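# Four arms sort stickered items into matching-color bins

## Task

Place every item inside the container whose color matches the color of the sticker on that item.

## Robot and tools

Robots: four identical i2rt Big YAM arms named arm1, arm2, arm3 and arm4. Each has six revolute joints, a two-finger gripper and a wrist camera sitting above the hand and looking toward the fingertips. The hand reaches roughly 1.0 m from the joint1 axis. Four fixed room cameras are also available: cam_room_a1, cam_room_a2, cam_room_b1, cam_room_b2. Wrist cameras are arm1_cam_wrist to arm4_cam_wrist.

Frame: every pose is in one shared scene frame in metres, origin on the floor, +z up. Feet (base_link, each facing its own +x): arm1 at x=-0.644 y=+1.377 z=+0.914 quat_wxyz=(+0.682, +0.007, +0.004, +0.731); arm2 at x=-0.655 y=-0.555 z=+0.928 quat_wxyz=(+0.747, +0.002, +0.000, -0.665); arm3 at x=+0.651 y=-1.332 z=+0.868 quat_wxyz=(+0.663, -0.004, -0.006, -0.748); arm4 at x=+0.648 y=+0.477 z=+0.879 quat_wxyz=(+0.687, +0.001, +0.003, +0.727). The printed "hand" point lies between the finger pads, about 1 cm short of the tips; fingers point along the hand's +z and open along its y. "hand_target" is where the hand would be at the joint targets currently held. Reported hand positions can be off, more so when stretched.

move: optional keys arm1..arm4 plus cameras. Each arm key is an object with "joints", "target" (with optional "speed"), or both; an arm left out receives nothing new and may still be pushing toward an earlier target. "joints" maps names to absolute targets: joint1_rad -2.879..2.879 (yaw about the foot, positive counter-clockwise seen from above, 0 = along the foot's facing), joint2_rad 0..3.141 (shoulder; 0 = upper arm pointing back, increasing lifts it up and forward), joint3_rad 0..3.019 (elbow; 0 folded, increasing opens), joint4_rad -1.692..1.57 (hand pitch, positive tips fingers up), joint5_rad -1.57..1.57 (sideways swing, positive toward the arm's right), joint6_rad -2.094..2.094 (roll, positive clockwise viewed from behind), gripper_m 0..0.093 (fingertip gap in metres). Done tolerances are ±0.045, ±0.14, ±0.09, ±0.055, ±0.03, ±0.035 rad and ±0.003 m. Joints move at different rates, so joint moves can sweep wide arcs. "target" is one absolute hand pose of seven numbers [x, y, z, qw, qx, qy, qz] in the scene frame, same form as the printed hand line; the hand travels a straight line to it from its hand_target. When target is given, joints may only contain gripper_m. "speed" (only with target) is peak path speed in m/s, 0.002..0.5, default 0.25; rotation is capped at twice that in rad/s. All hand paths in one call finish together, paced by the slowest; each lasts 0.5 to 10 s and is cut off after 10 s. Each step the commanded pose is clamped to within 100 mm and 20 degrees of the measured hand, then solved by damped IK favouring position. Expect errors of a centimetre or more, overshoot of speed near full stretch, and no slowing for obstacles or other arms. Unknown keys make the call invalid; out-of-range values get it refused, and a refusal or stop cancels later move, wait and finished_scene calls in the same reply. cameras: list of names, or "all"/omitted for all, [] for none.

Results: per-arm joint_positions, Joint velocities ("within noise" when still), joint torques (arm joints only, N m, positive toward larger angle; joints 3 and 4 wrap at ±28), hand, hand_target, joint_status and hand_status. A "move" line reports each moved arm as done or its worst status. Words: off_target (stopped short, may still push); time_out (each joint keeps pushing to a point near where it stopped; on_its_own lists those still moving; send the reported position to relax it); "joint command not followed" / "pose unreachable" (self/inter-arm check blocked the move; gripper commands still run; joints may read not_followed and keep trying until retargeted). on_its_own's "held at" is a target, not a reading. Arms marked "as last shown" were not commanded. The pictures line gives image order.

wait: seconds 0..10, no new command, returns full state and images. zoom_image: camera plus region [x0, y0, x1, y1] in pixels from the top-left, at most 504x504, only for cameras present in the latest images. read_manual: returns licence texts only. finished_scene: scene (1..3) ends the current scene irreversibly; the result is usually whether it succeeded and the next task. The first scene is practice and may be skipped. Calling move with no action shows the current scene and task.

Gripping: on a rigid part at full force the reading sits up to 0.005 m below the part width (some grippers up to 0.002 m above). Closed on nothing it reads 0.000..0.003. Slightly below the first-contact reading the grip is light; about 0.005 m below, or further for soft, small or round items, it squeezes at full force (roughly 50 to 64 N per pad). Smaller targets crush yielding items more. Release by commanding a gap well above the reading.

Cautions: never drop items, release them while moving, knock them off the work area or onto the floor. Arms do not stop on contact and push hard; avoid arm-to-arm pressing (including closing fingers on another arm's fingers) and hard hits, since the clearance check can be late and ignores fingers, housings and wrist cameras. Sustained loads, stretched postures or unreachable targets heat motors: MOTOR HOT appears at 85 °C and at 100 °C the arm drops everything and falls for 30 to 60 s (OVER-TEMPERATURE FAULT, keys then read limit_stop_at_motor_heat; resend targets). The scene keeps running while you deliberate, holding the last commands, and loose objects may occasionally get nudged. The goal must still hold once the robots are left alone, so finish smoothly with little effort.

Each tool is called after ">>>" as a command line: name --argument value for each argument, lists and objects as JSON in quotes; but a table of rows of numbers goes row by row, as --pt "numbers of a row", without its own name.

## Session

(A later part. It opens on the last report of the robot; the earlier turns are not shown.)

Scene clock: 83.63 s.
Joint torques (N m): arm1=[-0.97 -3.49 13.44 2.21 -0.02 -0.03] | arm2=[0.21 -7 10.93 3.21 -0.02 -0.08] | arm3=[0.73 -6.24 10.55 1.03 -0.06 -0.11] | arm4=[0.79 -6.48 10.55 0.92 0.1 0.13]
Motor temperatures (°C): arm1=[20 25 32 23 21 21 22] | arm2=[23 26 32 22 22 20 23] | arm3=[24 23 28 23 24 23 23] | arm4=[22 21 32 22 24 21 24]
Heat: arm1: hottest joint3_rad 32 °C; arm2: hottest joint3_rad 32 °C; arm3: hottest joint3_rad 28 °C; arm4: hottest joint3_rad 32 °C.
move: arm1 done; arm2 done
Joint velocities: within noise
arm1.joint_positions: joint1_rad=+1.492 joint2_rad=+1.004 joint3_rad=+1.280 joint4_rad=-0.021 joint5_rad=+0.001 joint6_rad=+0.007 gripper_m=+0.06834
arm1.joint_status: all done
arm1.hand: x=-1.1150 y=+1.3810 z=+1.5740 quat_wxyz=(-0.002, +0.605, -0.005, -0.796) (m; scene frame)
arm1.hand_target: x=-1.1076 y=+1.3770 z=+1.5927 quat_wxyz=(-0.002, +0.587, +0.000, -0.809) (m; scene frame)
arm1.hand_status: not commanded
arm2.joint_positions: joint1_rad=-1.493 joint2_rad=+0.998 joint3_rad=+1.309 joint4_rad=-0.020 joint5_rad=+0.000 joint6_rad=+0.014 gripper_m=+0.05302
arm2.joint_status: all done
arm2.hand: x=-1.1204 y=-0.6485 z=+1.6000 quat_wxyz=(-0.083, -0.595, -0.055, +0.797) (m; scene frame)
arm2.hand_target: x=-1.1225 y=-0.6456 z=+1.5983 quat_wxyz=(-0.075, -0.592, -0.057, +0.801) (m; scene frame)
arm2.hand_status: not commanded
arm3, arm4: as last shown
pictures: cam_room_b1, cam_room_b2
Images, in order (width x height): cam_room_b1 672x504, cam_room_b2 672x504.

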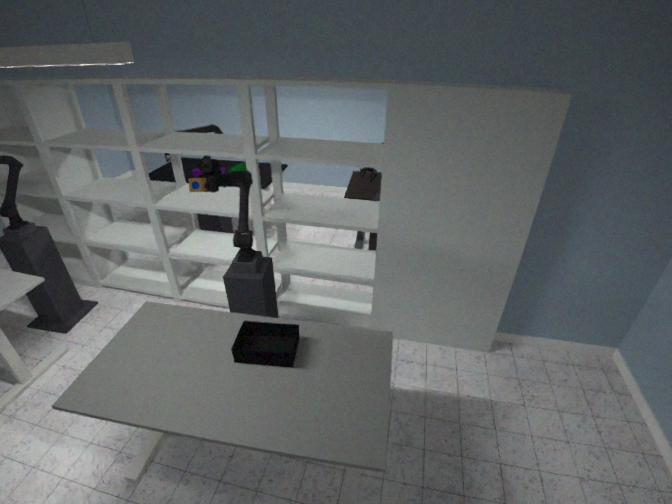

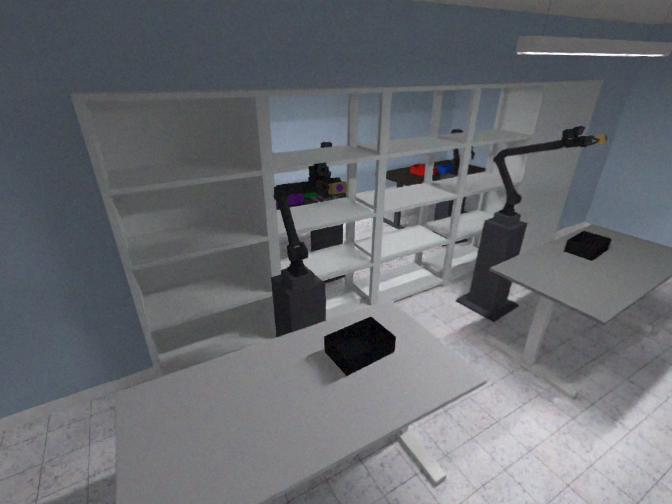

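>>> move --arm1 '{"joints":{"joint2_rad":1.072,"joint3_rad":0.92,"joint4_rad":-1.419}}' --arm2 '{"joints":{"joint2_rad":1.072,"joint3_rad":0.92,"joint4_rad":-1.419}}' --cameras '[]'

>>> move --arm1 '{"joints":{"joint1_rad":-2.281}}' --arm2 '{"joints":{"joint1_rad":0.885}}' --cameras '[]'

>>> move --arm1 '{"target":[-0.045,0.932,1.10,-0.03,0.316,0.949,-0.01],"speed":0.25}' --arm2 '{"target":[-0.04,-0.95,1.11,-0.03,0.281,0.959,-0.01],"speed":0.25}' --cameras '["arm1_cam_wrist","arm2_cam_wrist"]'

>>> move --arm1 '{"target":[-0.05,0.932,1.04,0,0.316,0.949,0],"speed":0.15}' --arm2 '{"target":[-0.045,-0.95,1.04,0,0.281,0.959,0],"speed":0.15}' --cameras '[]'

>>> move --arm1 '{"target":[-0.05,0.932,1.018,0,0.316,0.949,0],"speed":0.08}' --arm2 '{"target":[-0.045,-0.95,1.018,0,0.281,0.959,0],"speed":0.08}' --cameras '["arm1_cam_wrist","arm2_cam_wrist"]'

Scene clock: 98.63 s.
Joint torques (N m): arm1=[-0.32 -4.37 12.96 0.03 -0.04 -0.08] | arm2=[0.21 -8.76 11.29 0.2 -0.03 -0.07] | arm3=[0.85 -6.3 10.52 1.05 -0.08 -0.1] | arm4=[1.14 -6.83 10.52 0.98 0.12 0.13]
Motor temperatures (°C): arm1=[20 25 32 23 21 21 22] | arm2=[23 26 33 22 22 20 24] | arm3=[24 23 28 23 24 23 23] | arm4=[22 21 33 22 24 21 24]
Heat: arm1: hottest joint3_rad 32 °C; arm2: hottest joint3_rad 33 °C; arm3: hottest joint3_rad 28 °C; arm4: hottest joint3_rad 33 °C.
move: arm1 done; arm2 done
Joint velocities: within noise
arm1.joint_positions: joint1_rad=+1.492 joint2_rad=+1.088 joint3_rad=+0.893 joint4_rad=-1.410 joint5_rad=+0.001 joint6_rad=+0.007 gripper_m=+0.06834
arm1.joint_status: all done
arm1.hand: x=-0.9134 y=+1.3802 z=+1.0961 quat_wxyz=(-0.002, +1.000, -0.009, +0.009) (m; scene frame)
arm1.hand_target: x=-0.9186 y=+1.3778 z=+1.1104 quat_wxyz=(-0.001, +1.000, -0.001, -0.008) (m; scene frame)
arm1.hand_status: not commanded
arm2.joint_positions: joint1_rad=-1.493 joint2_rad=+1.086 joint3_rad=+0.910 joint4_rad=-1.407 joint5_rad=+0.000 joint6_rad=+0.014 gripper_m=+0.05302
arm2.joint_status: all done
arm2.hand: x=-0.9287 y=-0.6093 z=+1.1120 quat_wxyz=(+0.002, -0.996, -0.090, -0.007) (m; scene frame)
arm2.hand_target: x=-0.9284 y=-0.6074 z=+1.1194 quat_wxyz=(+0.001, -0.996, -0.094, -0.001) (m; scene frame)
arm2.hand_status: not commanded
arm3.joint_positions: joint1_rad=-1.952 joint2_rad=+0.911 joint3_rad=+0.940 joint4_rad=-1.092 joint5_rad=+0.002 joint6_rad=+0.005 gripper_m=+0.09402
arm3.joint_status: not commanded
arm3.hand: x=+0.3490 y=-1.1613 z=+1.1323 quat_wxyz=(+0.057, -0.937, +0.245, +0.241) (m; scene frame)
arm3.hand_target: x=+0.3493 y=-1.1588 z=+1.1412 quat_wxyz=(+0.060, -0.934, +0.245, +0.252) (m; scene frame)
arm3.hand_status: not commanded
arm4: as last shown
pictures: none
No camera images: "cameras" was empty.

Scene clock: 101.23 s.
Joint torques (N m): arm1=[-2.55 -5.01 12.64 -0.01 -0.06 -0.03] | arm2=[0.91 -8.59 11.32 0.2 0.08 -0.06] | arm3=[0.79 -6.3 10.5 1.03 -0.09 -0.11] | arm4=[1.2 -6.42 10.61 1.1 0.1 0.13]
Motor temperatures (°C): arm1=[20 25 32 23 21 21 22] | arm2=[23 26 33 22 22 20 24] | arm3=[24 23 28 23 24 23 23] | arm4=[22 21 33 22 24 21 24]
Heat: arm1: hottest joint3_rad 32 °C; arm2: hottest joint3_rad 33 °C; arm3: hottest joint3_rad 28 °C; arm4: hottest joint3_rad 33 °C.
move: arm1 done; arm2 done
Joint velocities: within noise
arm1.joint_positions: joint1_rad=-2.277 joint2_rad=+1.088 joint3_rad=+0.893 joint4_rad=-1.410 joint5_rad=+0.002 joint6_rad=+0.006 gripper_m=+0.06839
arm1.joint_status: all done
arm1.hand: x=-0.4224 y=+1.2141 z=+1.0879 quat_wxyz=(+0.024, -0.316, -0.949, -0.003) (m; scene frame)
arm1.hand_target: x=-0.4184 y=+1.2101 z=+1.1021 quat_wxyz=(+0.008, -0.315, -0.949, +0.001) (m; scene frame)
arm1.hand_status: not commanded
arm2.joint_positions: joint1_rad=+0.884 joint2_rad=+1.086 joint3_rad=+0.910 joint4_rad=-1.407 joint5_rad=-0.002 joint6_rad=+0.012 gripper_m=+0.05310
arm2.joint_status: all done
arm2.hand: x=-0.4211 y=-0.7062 z=+1.1127 quat_wxyz=(+0.005, -0.287, -0.958, -0.005) (m; scene frame)
arm2.hand_target: x=-0.4216 y=-0.7058 z=+1.1201 quat_wxyz=(+0.000, -0.280, -0.960, -0.002) (m; scene frame)
arm2.hand_status: not commanded
arm3, arm4: as last shown
pictures: none
No camera images: "cameras" was empty.

Scene clock: 103.97 s.
Joint torques (N m): arm1=[-1.96 -20.89 16.17 0.24 0.11 0.05] | arm2=[1.55 -24.29 15.77 0.31 0.19 0.02] | arm3=[0.91 -6.24 10.58 1.06 -0.07 -0.1] | arm4=[0.62 -6.42 10.45 1.1 0.13 0.15]
Motor temperatures (°C): arm1=[20 25 33 23 21 21 22] | arm2=[23 26 33 22 22 20 24] | arm3=[24 23 28 23 24 23 23] | arm4=[22 21 33 22 24 21 24]
Heat: arm1: hottest joint3_rad 33 °C; arm2: hottest joint3_rad 33 °C; arm3: hottest joint3_rad 28 °C; arm4: hottest joint3_rad 33 °C.
move: arm1 off_target; arm2 off_target
Joint velocities: within noise
arm1.joint_positions: joint1_rad=-2.277 joint2_rad=+2.364 joint3_rad=+2.557 joint4_rad=-1.686 joint5_rad=+0.029 joint6_rad=+0.006 gripper_m=+0.06839
arm1.joint_status: not commanded
arm1.hand: x=-0.0549 y=+0.9362 z=+1.0797 quat_wxyz=(-0.025, -0.316, -0.948, +0.027) (m; scene frame)
arm1.hand_target: x=-0.0465 y=+0.9331 z=+1.0994 quat_wxyz=(-0.047, -0.314, -0.948, +0.035) (m; scene frame)
arm1.hand_status: off_target (0.023 m and 6.6 deg from the pose sent, 0.471 m and 1.6 deg at the start; a joint's target at an end of its range on 32 of 82 steps)
arm2.joint_positions: joint1_rad=+0.886 joint2_rad=+2.318 joint3_rad=+2.473 joint4_rad=-1.670 joint5_rad=+0.036 joint6_rad=+0.012 gripper_m=+0.05310
arm2.joint_status: not commanded
arm2.hand: x=-0.0520 y=-0.9488 z=+1.1042 quat_wxyz=(-0.023, -0.286, -0.958, +0.023) (m; scene frame)
arm2.hand_target: x=-0.0411 y=-0.9493 z=+1.1095 quat_wxyz=(-0.033, -0.280, -0.959, +0.028) (m; scene frame)
arm2.hand_status: off_target (0.013 m and 6.2 deg from the pose sent, 0.452 m and 3.3 deg at the start; a joint's target at an end of its range on 30 of 82 steps)
arm3: as last shown
arm4.joint_positions: joint1_rad=+0.936 joint2_rad=+0.913 joint3_rad=+0.930 joint4_rad=-1.098 joint5_rad=-0.001 joint6_rad=-0.011 gripper_m=+0.09402
arm4.joint_status: not commanded
arm4.hand: x=+0.3631 y=+0.6653 z=+1.1412 quat_wxyz=(-0.068, +0.931, -0.272, -0.234) (m; scene frame)
arm4.hand_target: x=+0.3599 y=+0.6673 z=+1.1564 quat_wxyz=(-0.073, +0.925, -0.275, -0.253) (m; scene frame)
arm4.hand_status: not commanded
pictures: arm1_cam_wrist, arm2_cam_wrist
Images, in order (width x height): arm1_cam_wrist 672x504, arm2_cam_wrist 672x504.

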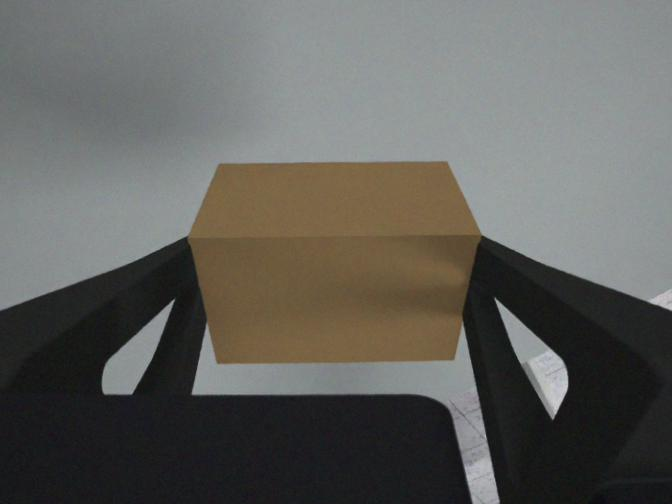

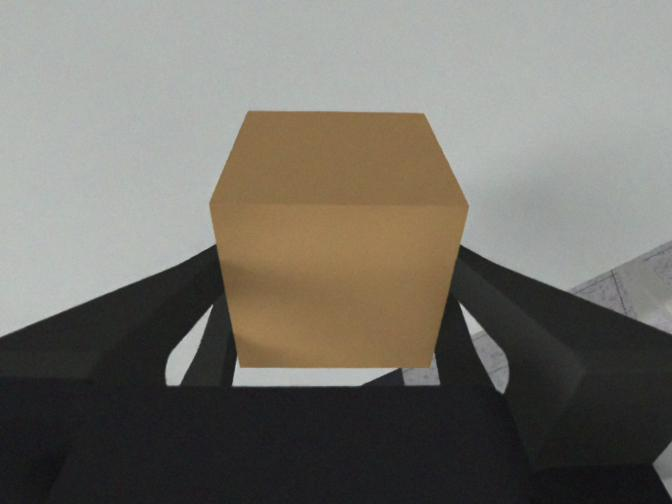

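Scene clock: 105.13 s.
Joint torques (N m): arm1=[-2.49 -21.83 13.86 0.13 0 -0.03] | arm2=[0.44 -24.7 10.76 1.14 -0.16 -0.07] | arm3=[0.85 -6.3 10.52 1.07 -0.08 -0.1] | arm4=[1.26 -6.18 10.37 1.05 0.09 0.14]
Motor temperatures (°C): arm1=[20 25 33 23 21 21 22] | arm2=[23 26 33 22 22 20 24] | arm3=[24 23 28 23 24 23 23] | arm4=[22 21 33 22 24 21 24]
Heat: arm1: hottest joint3_rad 33 °C; arm2: hottest joint3_rad 33 °C; arm3: hottest joint3_rad 28 °C; arm4: hottest joint3_rad 33 °C.
move: arm1 off_target; arm2 off_target
Joint velocities: within noise
arm1.joint_positions: joint1_rad=-2.277 joint2_rad=+2.438 joint3_rad=+2.557 joint4_rad=-1.689 joint5_rad=-0.006 joint6_rad=+0.005 gripper_m=+0.06839
arm1.joint_status: not commanded
arm1.hand: x=-0.0517 y=+0.9408 z=+1.0266 quat_wxyz=(+0.007, -0.316, -0.949, -0.002) (m; scene frame)
arm1.hand_target: x=-0.0507 y=+0.9325 z=+1.0398 quat_wxyz=(-0.007, -0.316, -0.949, +0.002) (m; scene frame)
arm1.hand_status: off_target (0.016 m and 0.8 deg from the pose sent, 0.040 m and 4.2 deg at the start; a joint's target at an end of its range on 31 of 35 steps)
arm2.joint_positions: joint1_rad=+0.886 joint2_rad=+2.361 joint3_rad=+2.434 joint4_rad=-1.628 joint5_rad=+0.007 joint6_rad=+0.012 gripper_m=+0.05310
arm2.joint_status: not commanded
arm2.hand: x=-0.0463 y=-0.9463 z=+1.0587 quat_wxyz=(-0.007, -0.286, -0.958, +0.004) (m; scene frame)
arm2.hand_target: x=-0.0455 y=-0.9497 z=+1.0402 quat_wxyz=(+0.000, -0.281, -0.960, +0.000) (m; scene frame)
arm2.hand_status: off_target (0.019 m and 1.1 deg from the pose sent, 0.065 m and 3.8 deg at the start)
arm3, arm4: as last shown
pictures: none
No camera images: "cameras" was empty.

Scene clock: 106.10 s.
Joint torques (N m): arm1=[-3.37 -20.54 10.71 0.91 -0.03 -0.01] | arm2=[0.44 -24.82 9.91 1.31 -0.17 -0.07] | arm3=[0.73 -6.24 10.51 1.07 -0.08 -0.11] | arm4=[1.03 -5.89 10.55 1.03 0.07 0.15]
Motor temperatures (°C): arm1=[20 25 33 23 21 21 22] | arm2=[23 26 33 22 22 20 24] | arm3=[24 23 28 23 24 23 23] | arm4=[22 21 33 22 24 21 24]
Heat: arm1: hottest joint3_rad 33 °C; arm2: hottest joint3_rad 33 °C; arm3: hottest joint3_rad 28 °C; arm4: hottest joint3_rad 33 °C.
move: arm1 off_target; arm2 off_target
Joint velocities: within noise
arm1.joint_positions: joint1_rad=-2.277 joint2_rad=+2.438 joint3_rad=+2.557 joint4_rad=-1.677 joint5_rad=-0.006 joint6_rad=+0.005 gripper_m=+0.06839
arm1.joint_status: not commanded
arm1.hand: x=-0.0494 y=+0.9391 z=+1.0265 quat_wxyz=(+0.001, -0.315, -0.949, +0.000) (m; scene frame)
arm1.hand_target: x=-0.0503 y=+0.9321 z=+1.0180 quat_wxyz=(+0.000, -0.316, -0.949, +0.000) (m; scene frame)
arm1.hand_status: off_target (0.011 m and 0.2 deg from the pose sent, 0.012 m and 0.8 deg at the start)
arm2.joint_positions: joint1_rad=+0.886 joint2_rad=+2.361 joint3_rad=+2.384 joint4_rad=-1.573 joint5_rad=+0.007 joint6_rad=+0.012 gripper_m=+0.05310
arm2.joint_status: not commanded
arm2.hand: x=-0.0445 y=-0.9474 z=+1.0394 quat_wxyz=(-0.009, -0.286, -0.958, +0.004) (m; scene frame)
arm2.hand_target: x=-0.0455 y=-0.9497 z=+1.0183 quat_wxyz=(+0.000, -0.281, -0.960, +0.000) (m; scene frame)
arm2.hand_status: off_target (0.022 m and 1.3 deg from the pose sent, 0.041 m and 1.1 deg at the start)
arm3, arm4: as last shown
pictures: arm1_cam_wrist, arm2_cam_wrist
Images, in order (width x height): arm1_cam_wrist 672x504, arm2_cam_wrist 672x504.

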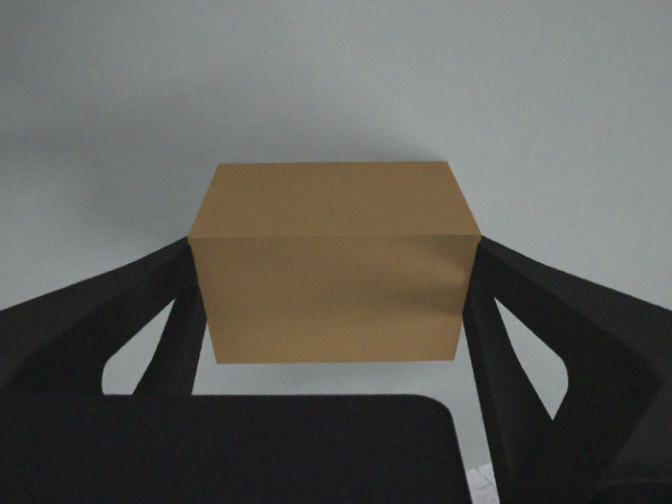

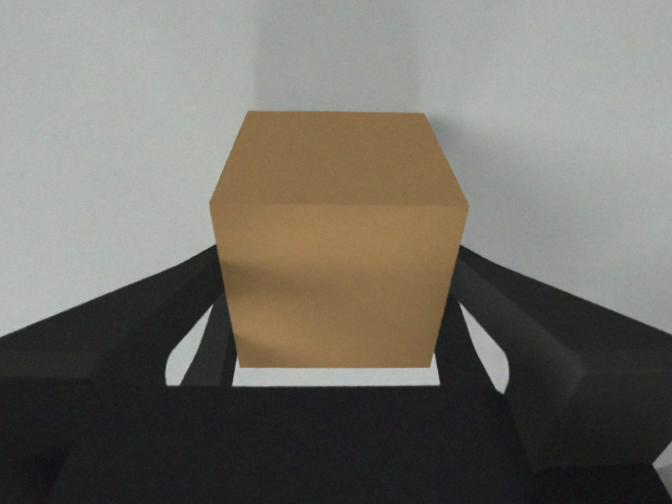

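>>> move --arm1 '{"target":[-0.05,0.934,1.013,0,0.316,0.949,0],"speed":0.08}' --arm2 '{"target":[-0.045,-0.95,1.008,0,0.281,0.959,0],"speed":0.08}' --cameras '[]'

>>> move --arm2 '{"target":[-0.045,-0.95,1.0,0,0.281,0.959,0],"speed":0.08}' --cameras '[]'

Scene clock: 110.33 s.
Joint torques (N m): arm1=[-2.37 -21.25 8.92 1.11 -0.05 -0.01] | arm2=[0.44 -24.94 8.9 1.58 -0.18 -0.07] | arm3=[0.85 -6.3 10.48 1.06 -0.07 -0.11] | arm4=[1.08 -6.48 10.5 1.02 0.11 0.11]
Motor temperatures (°C): arm1=[20 26 33 23 21 21 22] | arm2=[23 26 33 22 22 20 24] | arm3=[24 23 28 23 24 23 23] | arm4=[22 21 33 22 24 21 24]
Heat: arm1: hottest joint3_rad 33 °C; arm2: hottest joint3_rad 33 °C; arm3: hottest joint3_rad 28 °C; arm4: hottest joint3_rad 33 °C.
move: arm1 off_target; arm2 off_target
Joint velocities: within noise
arm1.joint_positions: joint1_rad=-2.277 joint2_rad=+2.435 joint3_rad=+2.547 joint4_rad=-1.667 joint5_rad=-0.006 joint6_rad=+0.005 gripper_m=+0.06839
arm1.joint_status: not commanded
arm1.hand: x=-0.0490 y=+0.9388 z=+1.0248 quat_wxyz=(+0.000, -0.315, -0.949, +0.001) (m; scene frame)
arm1.hand_target: x=-0.0502 y=+0.9341 z=+1.0131 quat_wxyz=(+0.000, -0.316, -0.949, +0.000) (m; scene frame)
arm1.hand_status: off_target (0.013 m and 0.1 deg from the pose sent, 0.014 m and 0.1 deg at the start)
arm2.joint_positions: joint1_rad=+0.886 joint2_rad=+2.361 joint3_rad=+2.372 joint4_rad=-1.555 joint5_rad=+0.007 joint6_rad=+0.012 gripper_m=+0.05310
arm2.joint_status: not commanded
arm2.hand: x=-0.0432 y=-0.9482 z=+1.0347 quat_wxyz=(-0.012, -0.286, -0.958, +0.005) (m; scene frame)
arm2.hand_target: x=-0.0457 y=-0.9496 z=+1.0084 quat_wxyz=(+0.000, -0.281, -0.960, +0.000) (m; scene frame)
arm2.hand_status: off_target (0.027 m and 1.6 deg from the pose sent, 0.031 m and 1.3 deg at the start)
arm3, arm4: as last shown
arm4.hand_target: x=+0.3598 y=+0.6673 z=+1.1564 quat_wxyz=(-0.073, +0.925, -0.275, -0.253) (m; scene frame)
pictures: none
No camera images: "cameras" was empty.

Scene clock: 111.30 s.
Joint torques (N m): arm1=[-2.61 -21.42 8.88 1.32 -0.05 -0.03] | arm2=[0.5 -24.29 8.05 2.07 -0.18 -0.07] | arm3=[0.85 -6.18 10.51 1.05 -0.07 -0.1] | arm4=[0.85 -6.36 10.47 1.06 0.12 0.13]
Motor temperatures (°C): arm1=[20 26 33 23 21 21 22] | arm2=[23 26 32 22 22 20 24] | arm3=[24 23 28 23 24 23 23] | arm4=[22 21 33 22 24 21 24]
Heat: arm1: hottest joint3_rad 33 °C; arm2: hottest joint3_rad 32 °C; arm3: hottest joint3_rad 28 °C; arm4: hottest joint3_rad 33 °C.
move: arm2 off_target
Joint velocities: within noise
arm1, arm3, arm4: as last shown
arm2.joint_positions: joint1_rad=+0.886 joint2_rad=+2.357 joint3_rad=+2.361 joint4_rad=-1.545 joint5_rad=+0.007 joint6_rad=+0.012 gripper_m=+0.05310
arm2.joint_status: not commanded
arm2.hand: x=-0.0433 y=-0.9481 z=+1.0336 quat_wxyz=(-0.014, -0.286, -0.958, +0.006) (m; scene frame)
arm2.hand_target: x=-0.0461 y=-0.9493 z=+1.0006 quat_wxyz=(+0.000, -0.281, -0.960, +0.000) (m; scene frame)
arm2.hand_status: off_target (0.034 m and 1.8 deg from the pose sent, 0.035 m and 1.6 deg at the start)
pictures: none
No camera images: "cameras" was empty.

Both in contact. Release and retract.

>>> move --arm1 '{"target":[-0.05,0.936,1.02,0,0.316,0.949,0],"speed":0.08}' --arm2 '{"target":[-0.045,-0.949,1.024,0,0.281,0.959,0],"speed":0.08}' --arm3 '{"target":[0.30,-1.137,1.16,0.065,-0.935,0.2426,0.2505]}' --arm4 '{"target":[0.30,0.705,1.16,0.0738,-0.926,0.2753,0.2481]}' --cameras '[]'

>>> move --arm1 '{"joints":{"gripper_m":0.09}}' --arm2 '{"joints":{"gripper_m":0.085}}' --cameras '[]'

>>> move --arm1 '{"target":[-0.06,0.94,1.12,-0.03,0.316,0.949,-0.01]}' --arm2 '{"target":[-0.055,-0.945,1.13,-0.03,0.281,0.959,-0.01]}' --cameras '["arm1_cam_wrist","arm2_cam_wrist"]'

>>> move --arm1 '{"target":[-0.41,1.21,1.12,0,0.316,0.949,0]}' --arm2 '{"target":[-0.43,-0.707,1.13,0,0.281,0.959,0]}' --cameras '[]'

>>> move --arm3 '{"target":[0.005,-0.975,1.155,0.065,-0.935,0.2426,0.2505]}' --arm4 '{"target":[0.0,0.90,1.15,0.0738,-0.926,0.2753,0.2481]}' --cameras '["arm3_cam_wrist","arm4_cam_wrist"]'

Scene clock: 127.97 s.
Joint torques (N m): arm1=[-2.43 -22.24 9.98 0.73 -0.06 -0.04] | arm2=[0.32 -24.41 12.86 -0.16 -0.18 -0.04] | arm3=[2.2 -7.18 14.19 1.37 0.11 0] | arm4=[1.44 -8.29 12.83 1.22 0.21 0.15]
Motor temperatures (°C): arm1=[20 26 33 23 21 21 22] | arm2=[23 26 31 22 22 20 24] | arm3=[24 23 28 23 24 23 23] | arm4=[22 22 34 22 24 21 24]
Heat: arm1: hottest joint3_rad 33 °C; arm2: hottest joint3_rad 31 °C; arm3: hottest joint3_rad 28 °C; arm4: hottest joint3_rad 34 °C.
move: arm1 done; arm2 done; arm3 off_target; arm4 off_target
Joint velocities: within noise
arm1.joint_positions: joint1_rad=-2.277 joint2_rad=+2.435 joint3_rad=+2.547 joint4_rad=-1.667 joint5_rad=-0.006 joint6_rad=+0.005 gripper_m=+0.06839
arm1.joint_status: not commanded
arm1.hand: x=-0.0490 y=+0.9388 z=+1.0248 quat_wxyz=(+0.000, -0.315, -0.949, +0.001) (m; scene frame)
arm1.hand_target: x=-0.0501 y=+0.9360 z=+1.0199 quat_wxyz=(+0.000, -0.316, -0.949, +0.000) (m; scene frame)
arm1.hand_status: done (0.006 m and 0.1 deg from the pose sent, 0.006 m and 0.1 deg at the start)
arm2.joint_positions: joint1_rad=+0.886 joint2_rad=+2.356 joint3_rad=+2.359 joint4_rad=-1.549 joint5_rad=+0.007 joint6_rad=+0.011 gripper_m=+0.05310
arm2.joint_status: not commanded
arm2.hand: x=-0.0443 y=-0.9475 z=+1.0341 quat_wxyz=(-0.012, -0.285, -0.958, +0.005) (m; scene frame)
arm2.hand_target: x=-0.0452 y=-0.9489 z=+1.0241 quat_wxyz=(-0.001, -0.281, -0.960, +0.000) (m; scene frame)
arm2.hand_status: done (0.010 m and 1.6 deg from the pose sent, 0.010 m and 1.8 deg at the start)
arm3.joint_positions: joint1_rad=-1.952 joint2_rad=+1.045 joint3_rad=+1.032 joint4_rad=-1.089 joint5_rad=+0.016 joint6_rad=+0.005 gripper_m=+0.09402
arm3.joint_status: not commanded
arm3.hand: x=+0.3161 y=-1.1406 z=+1.1322 quat_wxyz=(+0.058, -0.942, +0.248, +0.221) (m; scene frame)
arm3.hand_target: x=+0.3014 y=-1.1378 z=+1.1599 quat_wxyz=(+0.065, -0.935, +0.243, +0.251) (m; scene frame)
arm3.hand_status: off_target (0.032 m and 3.6 deg from the pose sent, 0.061 m and 1.5 deg at the start)
arm4.joint_positions: joint1_rad=+0.936 joint2_rad=+1.097 joint3_rad=+1.031 joint4_rad=-1.048 joint5_rad=+0.004 joint6_rad=-0.011 gripper_m=+0.09402
arm4.joint_status: not commanded
arm4.hand: x=+0.3154 y=+0.6973 z=+1.1325 quat_wxyz=(-0.065, +0.935, -0.274, -0.218) (m; scene frame)
arm4.hand_target: x=+0.3014 y=+0.7042 z=+1.1601 quat_wxyz=(-0.074, +0.926, -0.275, -0.248) (m; scene frame)
arm4.hand_status: off_target (0.032 m and 3.7 deg from the pose sent, 0.077 m and 1.9 deg at the start)
pictures: none
No camera images: "cameras" was empty.

Scene clock: 128.50 s.
Joint torques (N m): arm1=[-2.78 -22.12 10.65 0.69 -0.01 0.03] | arm2=[0.67 -24.53 12.82 0.17 -0.18 -0.05] | arm3=[2.32 -7.24 14.19 1.33 0.12 0.01] | arm4=[1.49 -7.94 12.82 1.22 0.2 0.17]
Motor temperatures (°C): arm1=[20 26 33 23 21 21 22] | arm2=[23 26 31 22 22 20 24] | arm3=[24 23 29 23 24 23 23] | arm4=[22 22 34 22 24 21 24]
Heat: arm1: hottest joint3_rad 33 °C; arm2: hottest joint3_rad 31 °C; arm3: hottest joint3_rad 29 °C; arm4: hottest joint3_rad 34 °C.
move: arm1 done; arm2 done
Joint velocities: within noise
arm1.joint_positions: joint1_rad=-2.277 joint2_rad=+2.435 joint3_rad=+2.540 joint4_rad=-1.667 joint5_rad=-0.006 joint6_rad=+0.005 gripper_m=+0.08996
arm1.joint_status: all done
arm1.hand: x=-0.0502 y=+0.9396 z=+1.0222 quat_wxyz=(+0.003, -0.315, -0.949, +0.000) (m; scene frame)
arm1.hand_target: x=-0.0501 y=+0.9360 z=+1.0199 quat_wxyz=(+0.000, -0.316, -0.949, +0.000) (m; scene frame)
arm1.hand_status: not commanded
arm2.joint_positions: joint1_rad=+0.886 joint2_rad=+2.357 joint3_rad=+2.359 joint4_rad=-1.558 joint5_rad=+0.007 joint6_rad=+0.011 gripper_m=+0.08493
arm2.joint_status: all done
arm2.hand: x=-0.0463 y=-0.9462 z=+1.0332 quat_wxyz=(-0.007, -0.285, -0.958, +0.004) (m; scene frame)
arm2.hand_target: x=-0.0452 y=-0.9489 z=+1.0241 quat_wxyz=(-0.001, -0.281, -0.960, +0.000) (m; scene frame)
arm2.hand_status: not commanded
arm3.joint_positions: joint1_rad=-1.952 joint2_rad=+1.045 joint3_rad=+1.032 joint4_rad=-1.089 joint5_rad=+0.017 joint6_rad=+0.005 gripper_m=+0.09402
arm3.joint_status: not commanded
arm3.hand: x=+0.3162 y=-1.1405 z=+1.1322 quat_wxyz=(+0.059, -0.942, +0.248, +0.221) (m; scene frame)
arm3.hand_target: x=+0.3014 y=-1.1377 z=+1.1600 quat_wxyz=(+0.065, -0.935, +0.243, +0.251) (m; scene frame)
arm3.hand_status: not commanded
arm4: as last shown
pictures: none
No camera images: "cameras" was empty.

Scene clock: 129.73 s.
Joint torques (N m): arm1=[-1.67 -20.48 11.48 0.14 0.11 -0.01] | arm2=[1.08 -25.82 14.64 0.32 0.19 -0.01] | arm3=[2.37 -7.18 14.23 1.33 0.12 0.01] | arm4=[1.67 -8.06 12.83 1.06 0.21 0.2]
Motor temperatures (°C): arm1=[20 26 33 23 21 21 22] | arm2=[23 26 31 22 22 20 24] | arm3=[24 23 29 23 24 23 23] | arm4=[22 22 34 22 24 21 24]
Heat: arm1: hottest joint3_rad 33 °C; arm2: hottest joint3_rad 31 °C; arm3: hottest joint3_rad 29 °C; arm4: hottest joint3_rad 34 °C.
move: arm1 off_target; arm2 off_target
Joint velocities: within noise
arm1.joint_positions: joint1_rad=-2.277 joint2_rad=+2.299 joint3_rad=+2.540 joint4_rad=-1.686 joint5_rad=+0.029 joint6_rad=+0.005 gripper_m=+0.08996
arm1.joint_status: not commanded
arm1.hand: x=-0.0599 y=+0.9402 z=+1.1186 quat_wxyz=(-0.047, -0.316, -0.947, +0.034) (m; scene frame)
arm1.hand_target: x=-0.0605 y=+0.9403 z=+1.1195 quat_wxyz=(-0.045, -0.314, -0.948, +0.035) (m; scene frame)
arm1.hand_status: off_target (0.001 m and 9.3 deg from the pose sent, 0.098 m and 3.3 deg at the start; a joint's target at an end of its range on 35 of 37 steps)
arm2.joint_positions: joint1_rad=+0.886 joint2_rad=+2.275 joint3_rad=+2.423 joint4_rad=-1.671 joint5_rad=+0.036 joint6_rad=+0.011 gripper_m=+0.08493
arm2.joint_status: not commanded
arm2.hand: x=-0.0619 y=-0.9426 z=+1.1139 quat_wxyz=(-0.019, -0.286, -0.958, +0.022) (m; scene frame)
arm2.hand_target: x=-0.0561 y=-0.9444 z=+1.1295 quat_wxyz=(-0.033, -0.280, -0.959, +0.028) (m; scene frame)
arm2.hand_status: off_target (0.018 m and 5.8 deg from the pose sent, 0.097 m and 4.3 deg at the start; a joint's target at an end of its range on 31 of 37 steps)
arm3, arm4: as last shown
arm4.hand_target: x=+0.3014 y=+0.7042 z=+1.1601 quat_wxyz=(-0.073, +0.926, -0.275, -0.248) (m; scene frame)
pictures: arm1_cam_wrist, arm2_cam_wrist
Images, in order (width x height): arm1_cam_wrist 672x504, arm2_cam_wrist 672x504.

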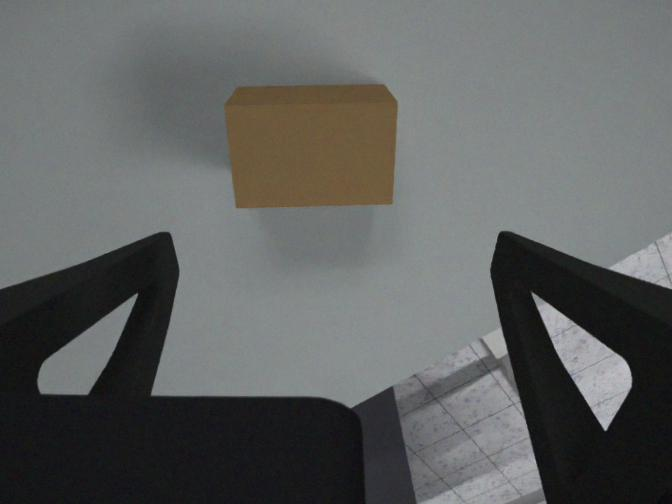

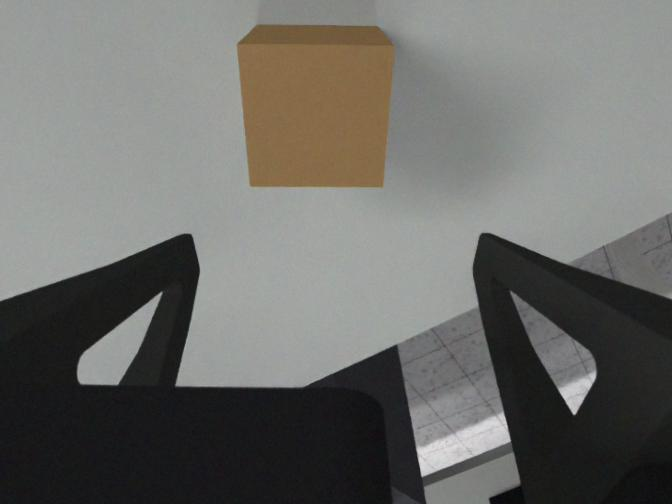

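Scene clock: 132.10 s.
Joint torques (N m): arm1=[-1.44 -4.19 10.89 0.12 -0.02 0.12] | arm2=[-0.09 -6.3 9.7 0.34 -0.19 -0.08] | arm3=[2.2 -7.3 14.23 1.29 0.12 0.01] | arm4=[1.61 -8.18 12.88 1.28 0.21 0.2]
Motor temperatures (°C): arm1=[20 26 33 23 21 21 22] | arm2=[23 26 31 22 22 20 24] | arm3=[24 23 29 23 24 23 23] | arm4=[22 22 34 22 24 21 24]
Heat: arm1: hottest joint3_rad 33 °C; arm2: hottest joint3_rad 31 °C; arm3: hottest joint3_rad 29 °C; arm4: hottest joint3_rad 34 °C.
move: arm1 done; arm2 done
Joint velocities: within noise
arm1.joint_positions: joint1_rad=-2.277 joint2_rad=+1.072 joint3_rad=+0.965 joint4_rad=-1.444 joint5_rad=-0.005 joint6_rad=+0.006 gripper_m=+0.08996
arm1.joint_status: not commanded
arm1.hand: x=-0.4112 y=+1.2076 z=+1.1190 quat_wxyz=(-0.003, -0.316, -0.949, +0.002) (m; scene frame)
arm1.hand_target: x=-0.4100 y=+1.2099 z=+1.1201 quat_wxyz=(+0.000, -0.316, -0.949, +0.000) (m; scene frame)
arm1.hand_status: done (0.003 m and 0.4 deg from the pose sent, 0.442 m and 6.7 deg at the start)
arm2.joint_positions: joint1_rad=+0.877 joint2_rad=+1.044 joint3_rad=+0.942 joint4_rad=-1.443 joint5_rad=+0.007 joint6_rad=-0.001 gripper_m=+0.08493
arm2.joint_status: not commanded
arm2.hand: x=-0.4245 y=-0.7081 z=+1.1355 quat_wxyz=(-0.012, -0.284, -0.959, +0.005) (m; scene frame)
arm2.hand_target: x=-0.4299 y=-0.7069 z=+1.1301 quat_wxyz=(+0.000, -0.281, -0.960, +0.000) (m; scene frame)
arm2.hand_status: done (0.008 m and 1.5 deg from the pose sent, 0.437 m and 3.4 deg at the start)
arm3, arm4: as last shown
pictures: none
No camera images: "cameras" was empty.

Scene clock: 134.50 s.
Joint torques (N m): arm1=[-1.67 -3.43 10.73 0.23 -0.05 0.11] | arm2=[-0.03 -6.3 9.72 0.36 -0.19 -0.08] | arm3=[1.96 -22.53 14.42 0.57 0.01 -0.05] | arm4=[1.9 -23.53 13.04 0.39 0.19 0.14]
Motor temperatures (°C): arm1=[20 26 33 23 21 21 22] | arm2=[23 26 31 22 22 20 24] | arm3=[24 23 30 23 24 23 23] | arm4=[22 22 35 22 24 21 24]
Heat: arm1: hottest joint3_rad 33 °C; arm2: hottest joint3_rad 31 °C; arm3: hottest joint3_rad 30 °C; arm4: hottest joint3_rad 35 °C.
move: arm3 off_target; arm4 off_target
Joint velocities: within noise
arm1, arm2: as last shown
arm3.joint_positions: joint1_rad=-1.952 joint2_rad=+1.960 joint3_rad=+2.047 joint4_rad=-1.166 joint5_rad=+0.017 joint6_rad=+0.005 gripper_m=+0.09402
arm3.joint_status: not commanded
arm3.hand: x=+0.0166 y=-0.9760 z=+1.1336 quat_wxyz=(+0.061, -0.939, +0.247, +0.232) (m; scene frame)
arm3.hand_target: x=+0.0060 y=-0.9756 z=+1.1549 quat_wxyz=(+0.065, -0.935, +0.243, +0.251) (m; scene frame)
arm3.hand_status: off_target (0.024 m and 2.3 deg from the pose sent, 0.353 m and 3.6 deg at the start)
arm4.joint_positions: joint1_rad=+0.936 joint2_rad=+2.085 joint3_rad=+2.211 joint4_rad=-1.195 joint5_rad=+0.004 joint6_rad=-0.011 gripper_m=+0.09402
arm4.joint_status: not commanded
arm4.hand: x=+0.0097 y=+0.8969 z=+1.1399 quat_wxyz=(-0.071, +0.929, -0.272, -0.239) (m; scene frame)
arm4.hand_target: x=+0.0006 y=+0.8997 z=+1.1497 quat_wxyz=(-0.074, +0.926, -0.275, -0.249) (m; scene frame)
arm4.hand_status: off_target (0.014 m and 1.2 deg from the pose sent, 0.375 m and 3.7 deg at the start)
pictures: arm3_cam_wrist, arm4_cam_wrist
Images, in order (width x height): arm3_cam_wrist 672x504, arm4_cam_wrist 672x504.

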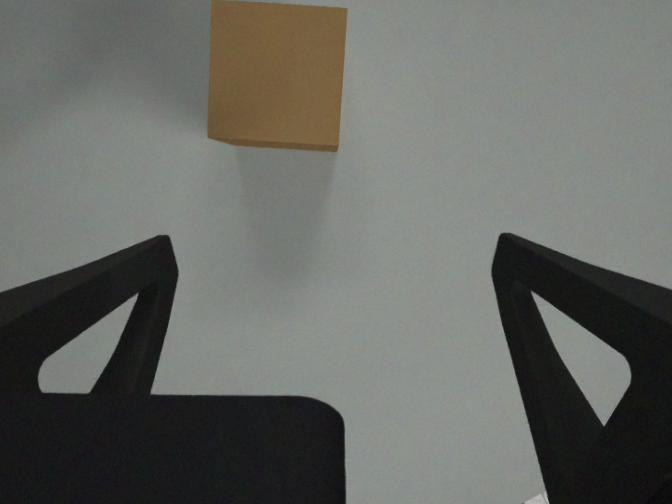

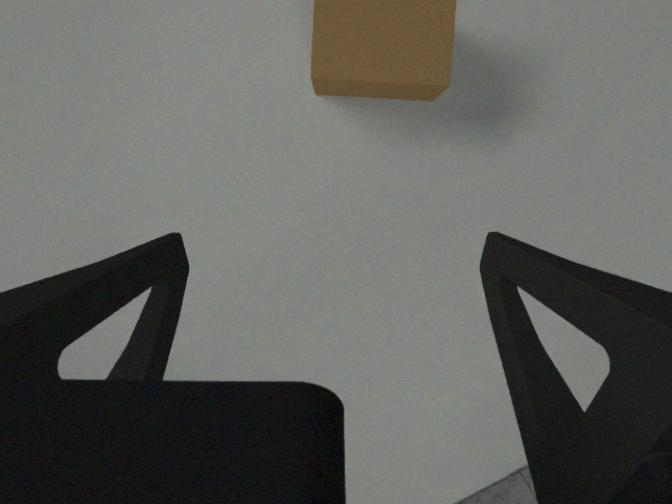

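>>> move --arm3 '{"target":[-0.031,-0.981,1.107,0.065,-0.935,0.2426,0.2505]}' --arm4 '{"target":[-0.032,0.946,1.10,0.0738,-0.926,0.2753,0.2481]}' --cameras '["arm3_cam_wrist","arm4_cam_wrist"]'

Scene clock: 144.43 s.
Joint torques (N m): arm1=[-1.49 -3.49 10.88 0.16 -0.04 0.11] | arm2=[0.09 -6.48 9.74 0.32 -0.18 -0.07] | arm3=[2.08 -24.64 14.24 1.43 0.14 0.03] | arm4=[0.67 -27.4 12.9 0.35 -0.06 -0.05]
Motor temperatures (°C): arm1=[20 25 33 23 21 21 22] | arm2=[23 26 31 22 22 20 23] | arm3=[24 24 32 23 24 23 23] | arm4=[22 24 38 22 24 21 24]
Heat: arm1: hottest joint3_rad 33 °C; arm2: hottest joint3_rad 31 °C; arm3: hottest joint3_rad 32 °C; arm4: hottest joint3_rad 38 °C.
move: arm3 off_target; arm4 off_target
Joint velocities: within noise
arm1, arm2: as last shown
arm2.joint_positions: joint1_rad=+0.877 joint2_rad=+1.044 joint3_rad=+0.942 joint4_rad=-1.443 joint5_rad=+0.007 joint6_rad=-0.002 gripper_m=+0.08493
arm3.joint_positions: joint1_rad=-1.922 joint2_rad=+2.051 joint3_rad=+2.055 joint4_rad=-1.112 joint5_rad=+0.030 joint6_rad=+0.025 gripper_m=+0.09402
arm3.joint_status: not commanded
arm3.hand: x=-0.0136 y=-0.9833 z=+1.0784 quat_wxyz=(+0.058, -0.943, +0.244, +0.218) (m; scene frame)
arm3.hand_target: x=-0.0292 y=-0.9819 z=+1.1072 quat_wxyz=(+0.065, -0.935, +0.243, +0.251) (m; scene frame)
arm3.hand_status: off_target (0.034 m and 3.9 deg from the pose sent, 0.055 m and 2.3 deg at the start)
arm4.joint_positions: joint1_rad=+0.914 joint2_rad=+2.293 joint3_rad=+2.428 joint4_rad=-1.211 joint5_rad=-0.004 joint6_rad=-0.013 gripper_m=+0.09402
arm4.joint_status: not commanded
arm4.hand: x=-0.0262 y=+0.9404 z=+1.0855 quat_wxyz=(-0.070, +0.928, -0.281, -0.236) (m; scene frame)
arm4.hand_target: x=-0.0312 y=+0.9456 z=+1.1000 quat_wxyz=(-0.074, +0.926, -0.275, -0.249) (m; scene frame)
arm4.hand_status: off_target (0.017 m and 1.6 deg from the pose sent, 0.076 m and 1.2 deg at the start)
pictures: arm3_cam_wrist, arm4_cam_wrist
Images, in order (width x height): arm3_cam_wrist 672x504, arm4_cam_wrist 672x504.

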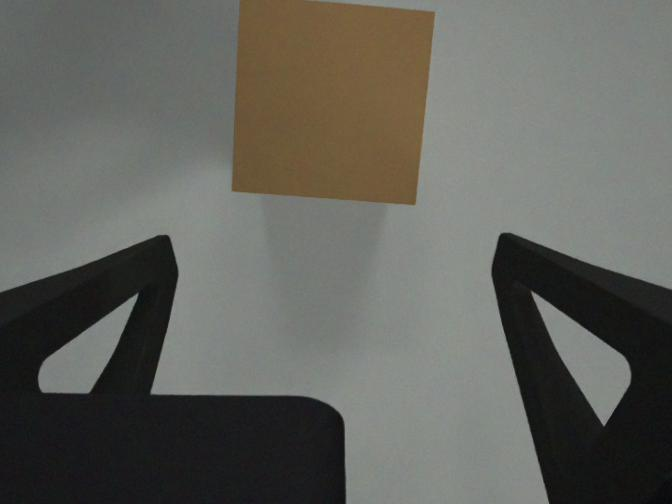

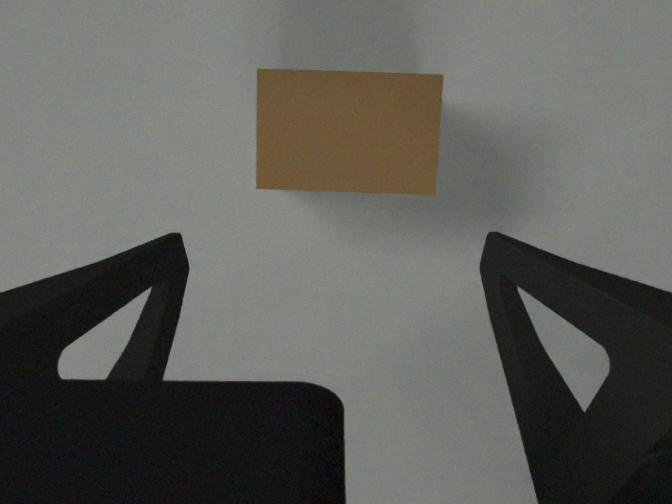

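>>> move --arm3 '{"target":[-0.064,-0.963,1.046,0.0735,-0.9261,0.2743,0.2481],"speed":0.12}' --arm4 '{"target":[-0.058,0.970,1.036,0.0738,-0.926,0.2753,0.2481],"speed":0.12}' --cameras '["arm3_cam_wrist","arm4_cam_wrist"]'

Scene clock: 156.93 s.
Joint torques (N m): arm1=[-0.79 -3.25 10.73 0.05 -0.05 0.13] | arm2=[-0.03 -6.48 9.76 0.34 -0.18 -0.08] | arm3=[2.32 -25.17 14.09 1.39 0.14 0.04] | arm4=[0.5 -27.93 12.93 0.79 -0.06 -0.11]
Motor temperatures (°C): arm1=[20 25 33 23 21 21 22] | arm2=[23 26 31 22 22 20 23] | arm3=[24 25 33 23 24 23 23] | arm4=[22 24 38 22 24 21 24]
Heat: arm1: hottest joint3_rad 33 °C; arm2: hottest joint3_rad 31 °C; arm3: hottest joint3_rad 33 °C; arm4: hottest joint3_rad 38 °C.
move: arm3 off_target; arm4 off_target
Joint velocities: within noise
arm1, arm2: as last shown
arm3.joint_positions: joint1_rad=-1.920 joint2_rad=+2.171 joint3_rad=+2.121 joint4_rad=-1.042 joint5_rad=+0.067 joint6_rad=+0.089 gripper_m=+0.09400
arm3.joint_status: not commanded
arm3.hand: x=-0.0448 y=-0.9623 z=+1.0295 quat_wxyz=(+0.070, -0.932, +0.277, +0.224) (m; scene frame)
arm3.hand_target: x=-0.0627 y=-0.9638 z=+1.0462 quat_wxyz=(+0.073, -0.926, +0.274, +0.249) (m; scene frame)
arm3.hand_status: off_target (0.025 m and 2.8 deg from the pose sent, 0.063 m and 5.5 deg at the start)
arm4.joint_positions: joint1_rad=+0.912 joint2_rad=+2.436 joint3_rad=+2.542 joint4_rad=-1.181 joint5_rad=-0.007 joint6_rad=-0.017 gripper_m=+0.09402
arm4.joint_status: not commanded
arm4.hand: x=-0.0530 y=+0.9593 z=+1.0292 quat_wxyz=(-0.069, +0.928, -0.279, -0.236) (m; scene frame)
arm4.hand_target: x=-0.0571 y=+0.9697 z=+1.0358 quat_wxyz=(-0.074, +0.926, -0.275, -0.249) (m; scene frame)
arm4.hand_status: off_target (0.014 m and 1.5 deg from the pose sent, 0.066 m and 1.6 deg at the start)
pictures: arm3_cam_wrist, arm4_cam_wrist
Images, in order (width x height): arm3_cam_wrist 672x504, arm4_cam_wrist 672x504.

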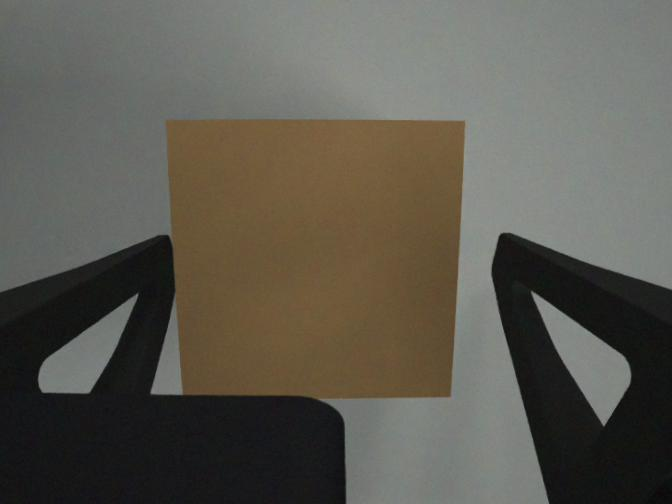

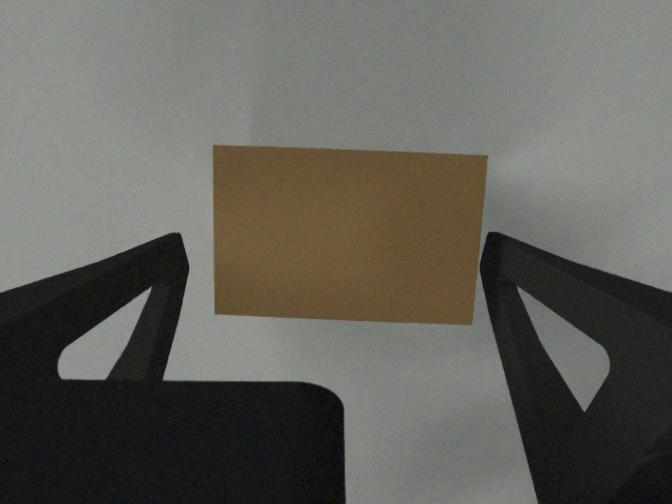

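>>> move --arm3 '{"joints":{"gripper_m":0.04}}' --arm4 '{"joints":{"gripper_m":0.056}}' --cameras '["arm3_cam_wrist","arm4_cam_wrist"]'

Scene clock: 162.33 s.
Joint torques (N m): arm1=[-0.79 -3.72 10.84 0.13 -0.03 0.11] | arm2=[0.03 -6.3 9.77 0.35 -0.18 -0.08] | arm3=[2.32 -25.11 14.09 1.36 0.12 0] | arm4=[0.79 -27.75 13.01 0.75 -0.02 -0.07]
Motor temperatures (°C): arm1=[20 25 33 23 21 21 22] | arm2=[23 26 31 22 22 20 23] | arm3=[24 25 34 23 24 23 23] | arm4=[22 25 40 22 24 21 24]
Heat: arm1: hottest joint3_rad 33 °C; arm2: hottest joint3_rad 31 °C; arm3: hottest joint3_rad 34 °C; arm4: hottest joint3_rad 40 °C.
move: arm3 off_target; arm4 off_target
Joint velocities: within noise
arm1, arm2: as last shown
arm3.joint_positions: joint1_rad=-1.920 joint2_rad=+2.171 joint3_rad=+2.121 joint4_rad=-1.042 joint5_rad=+0.067 joint6_rad=+0.090 gripper_m=+0.05330
arm3.joint_status: gripper_m off_target (ended at +0.05332, target +0.04000)
arm3.hand: x=-0.0449 y=-0.9624 z=+1.0295 quat_wxyz=(+0.071, -0.932, +0.277, +0.224) (m; scene frame)
arm3.hand_target: x=-0.0627 y=-0.9639 z=+1.0462 quat_wxyz=(+0.073, -0.926, +0.274, +0.249) (m; scene frame)
arm3.hand_status: not commanded
arm4.joint_positions: joint1_rad=+0.912 joint2_rad=+2.436 joint3_rad=+2.542 joint4_rad=-1.181 joint5_rad=-0.008 joint6_rad=-0.018 gripper_m=+0.06926
arm4.joint_status: gripper_m off_target (ended at +0.06928, target +0.05600)
arm4.hand: x=-0.0531 y=+0.9592 z=+1.0292 quat_wxyz=(-0.069, +0.928, -0.279, -0.236) (m; scene frame)
arm4.hand_target: x=-0.0572 y=+0.9695 z=+1.0358 quat_wxyz=(-0.074, +0.926, -0.275, -0.249) (m; scene frame)
arm4.hand_status: not commanded
pictures: arm3_cam_wrist, arm4_cam_wrist
Images, in order (width x height): arm3_cam_wrist 672x504, arm4_cam_wrist 672x504.

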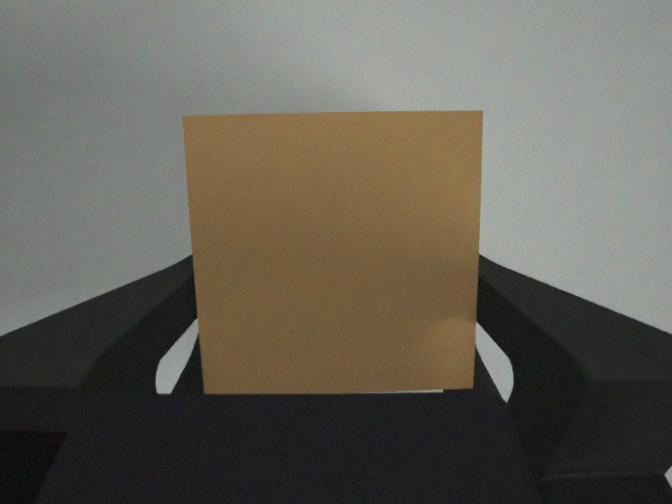

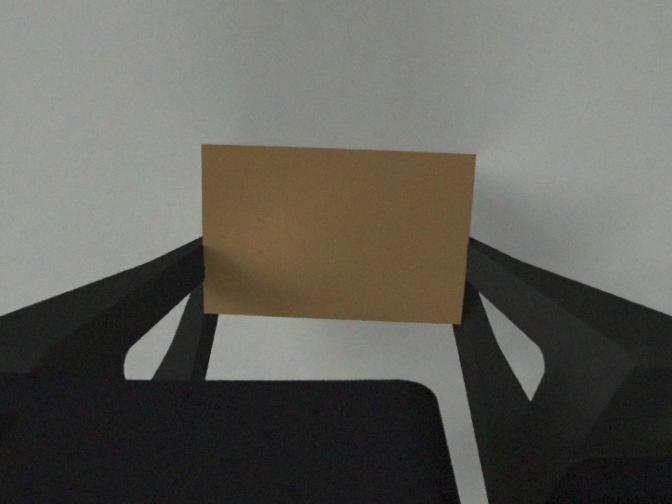

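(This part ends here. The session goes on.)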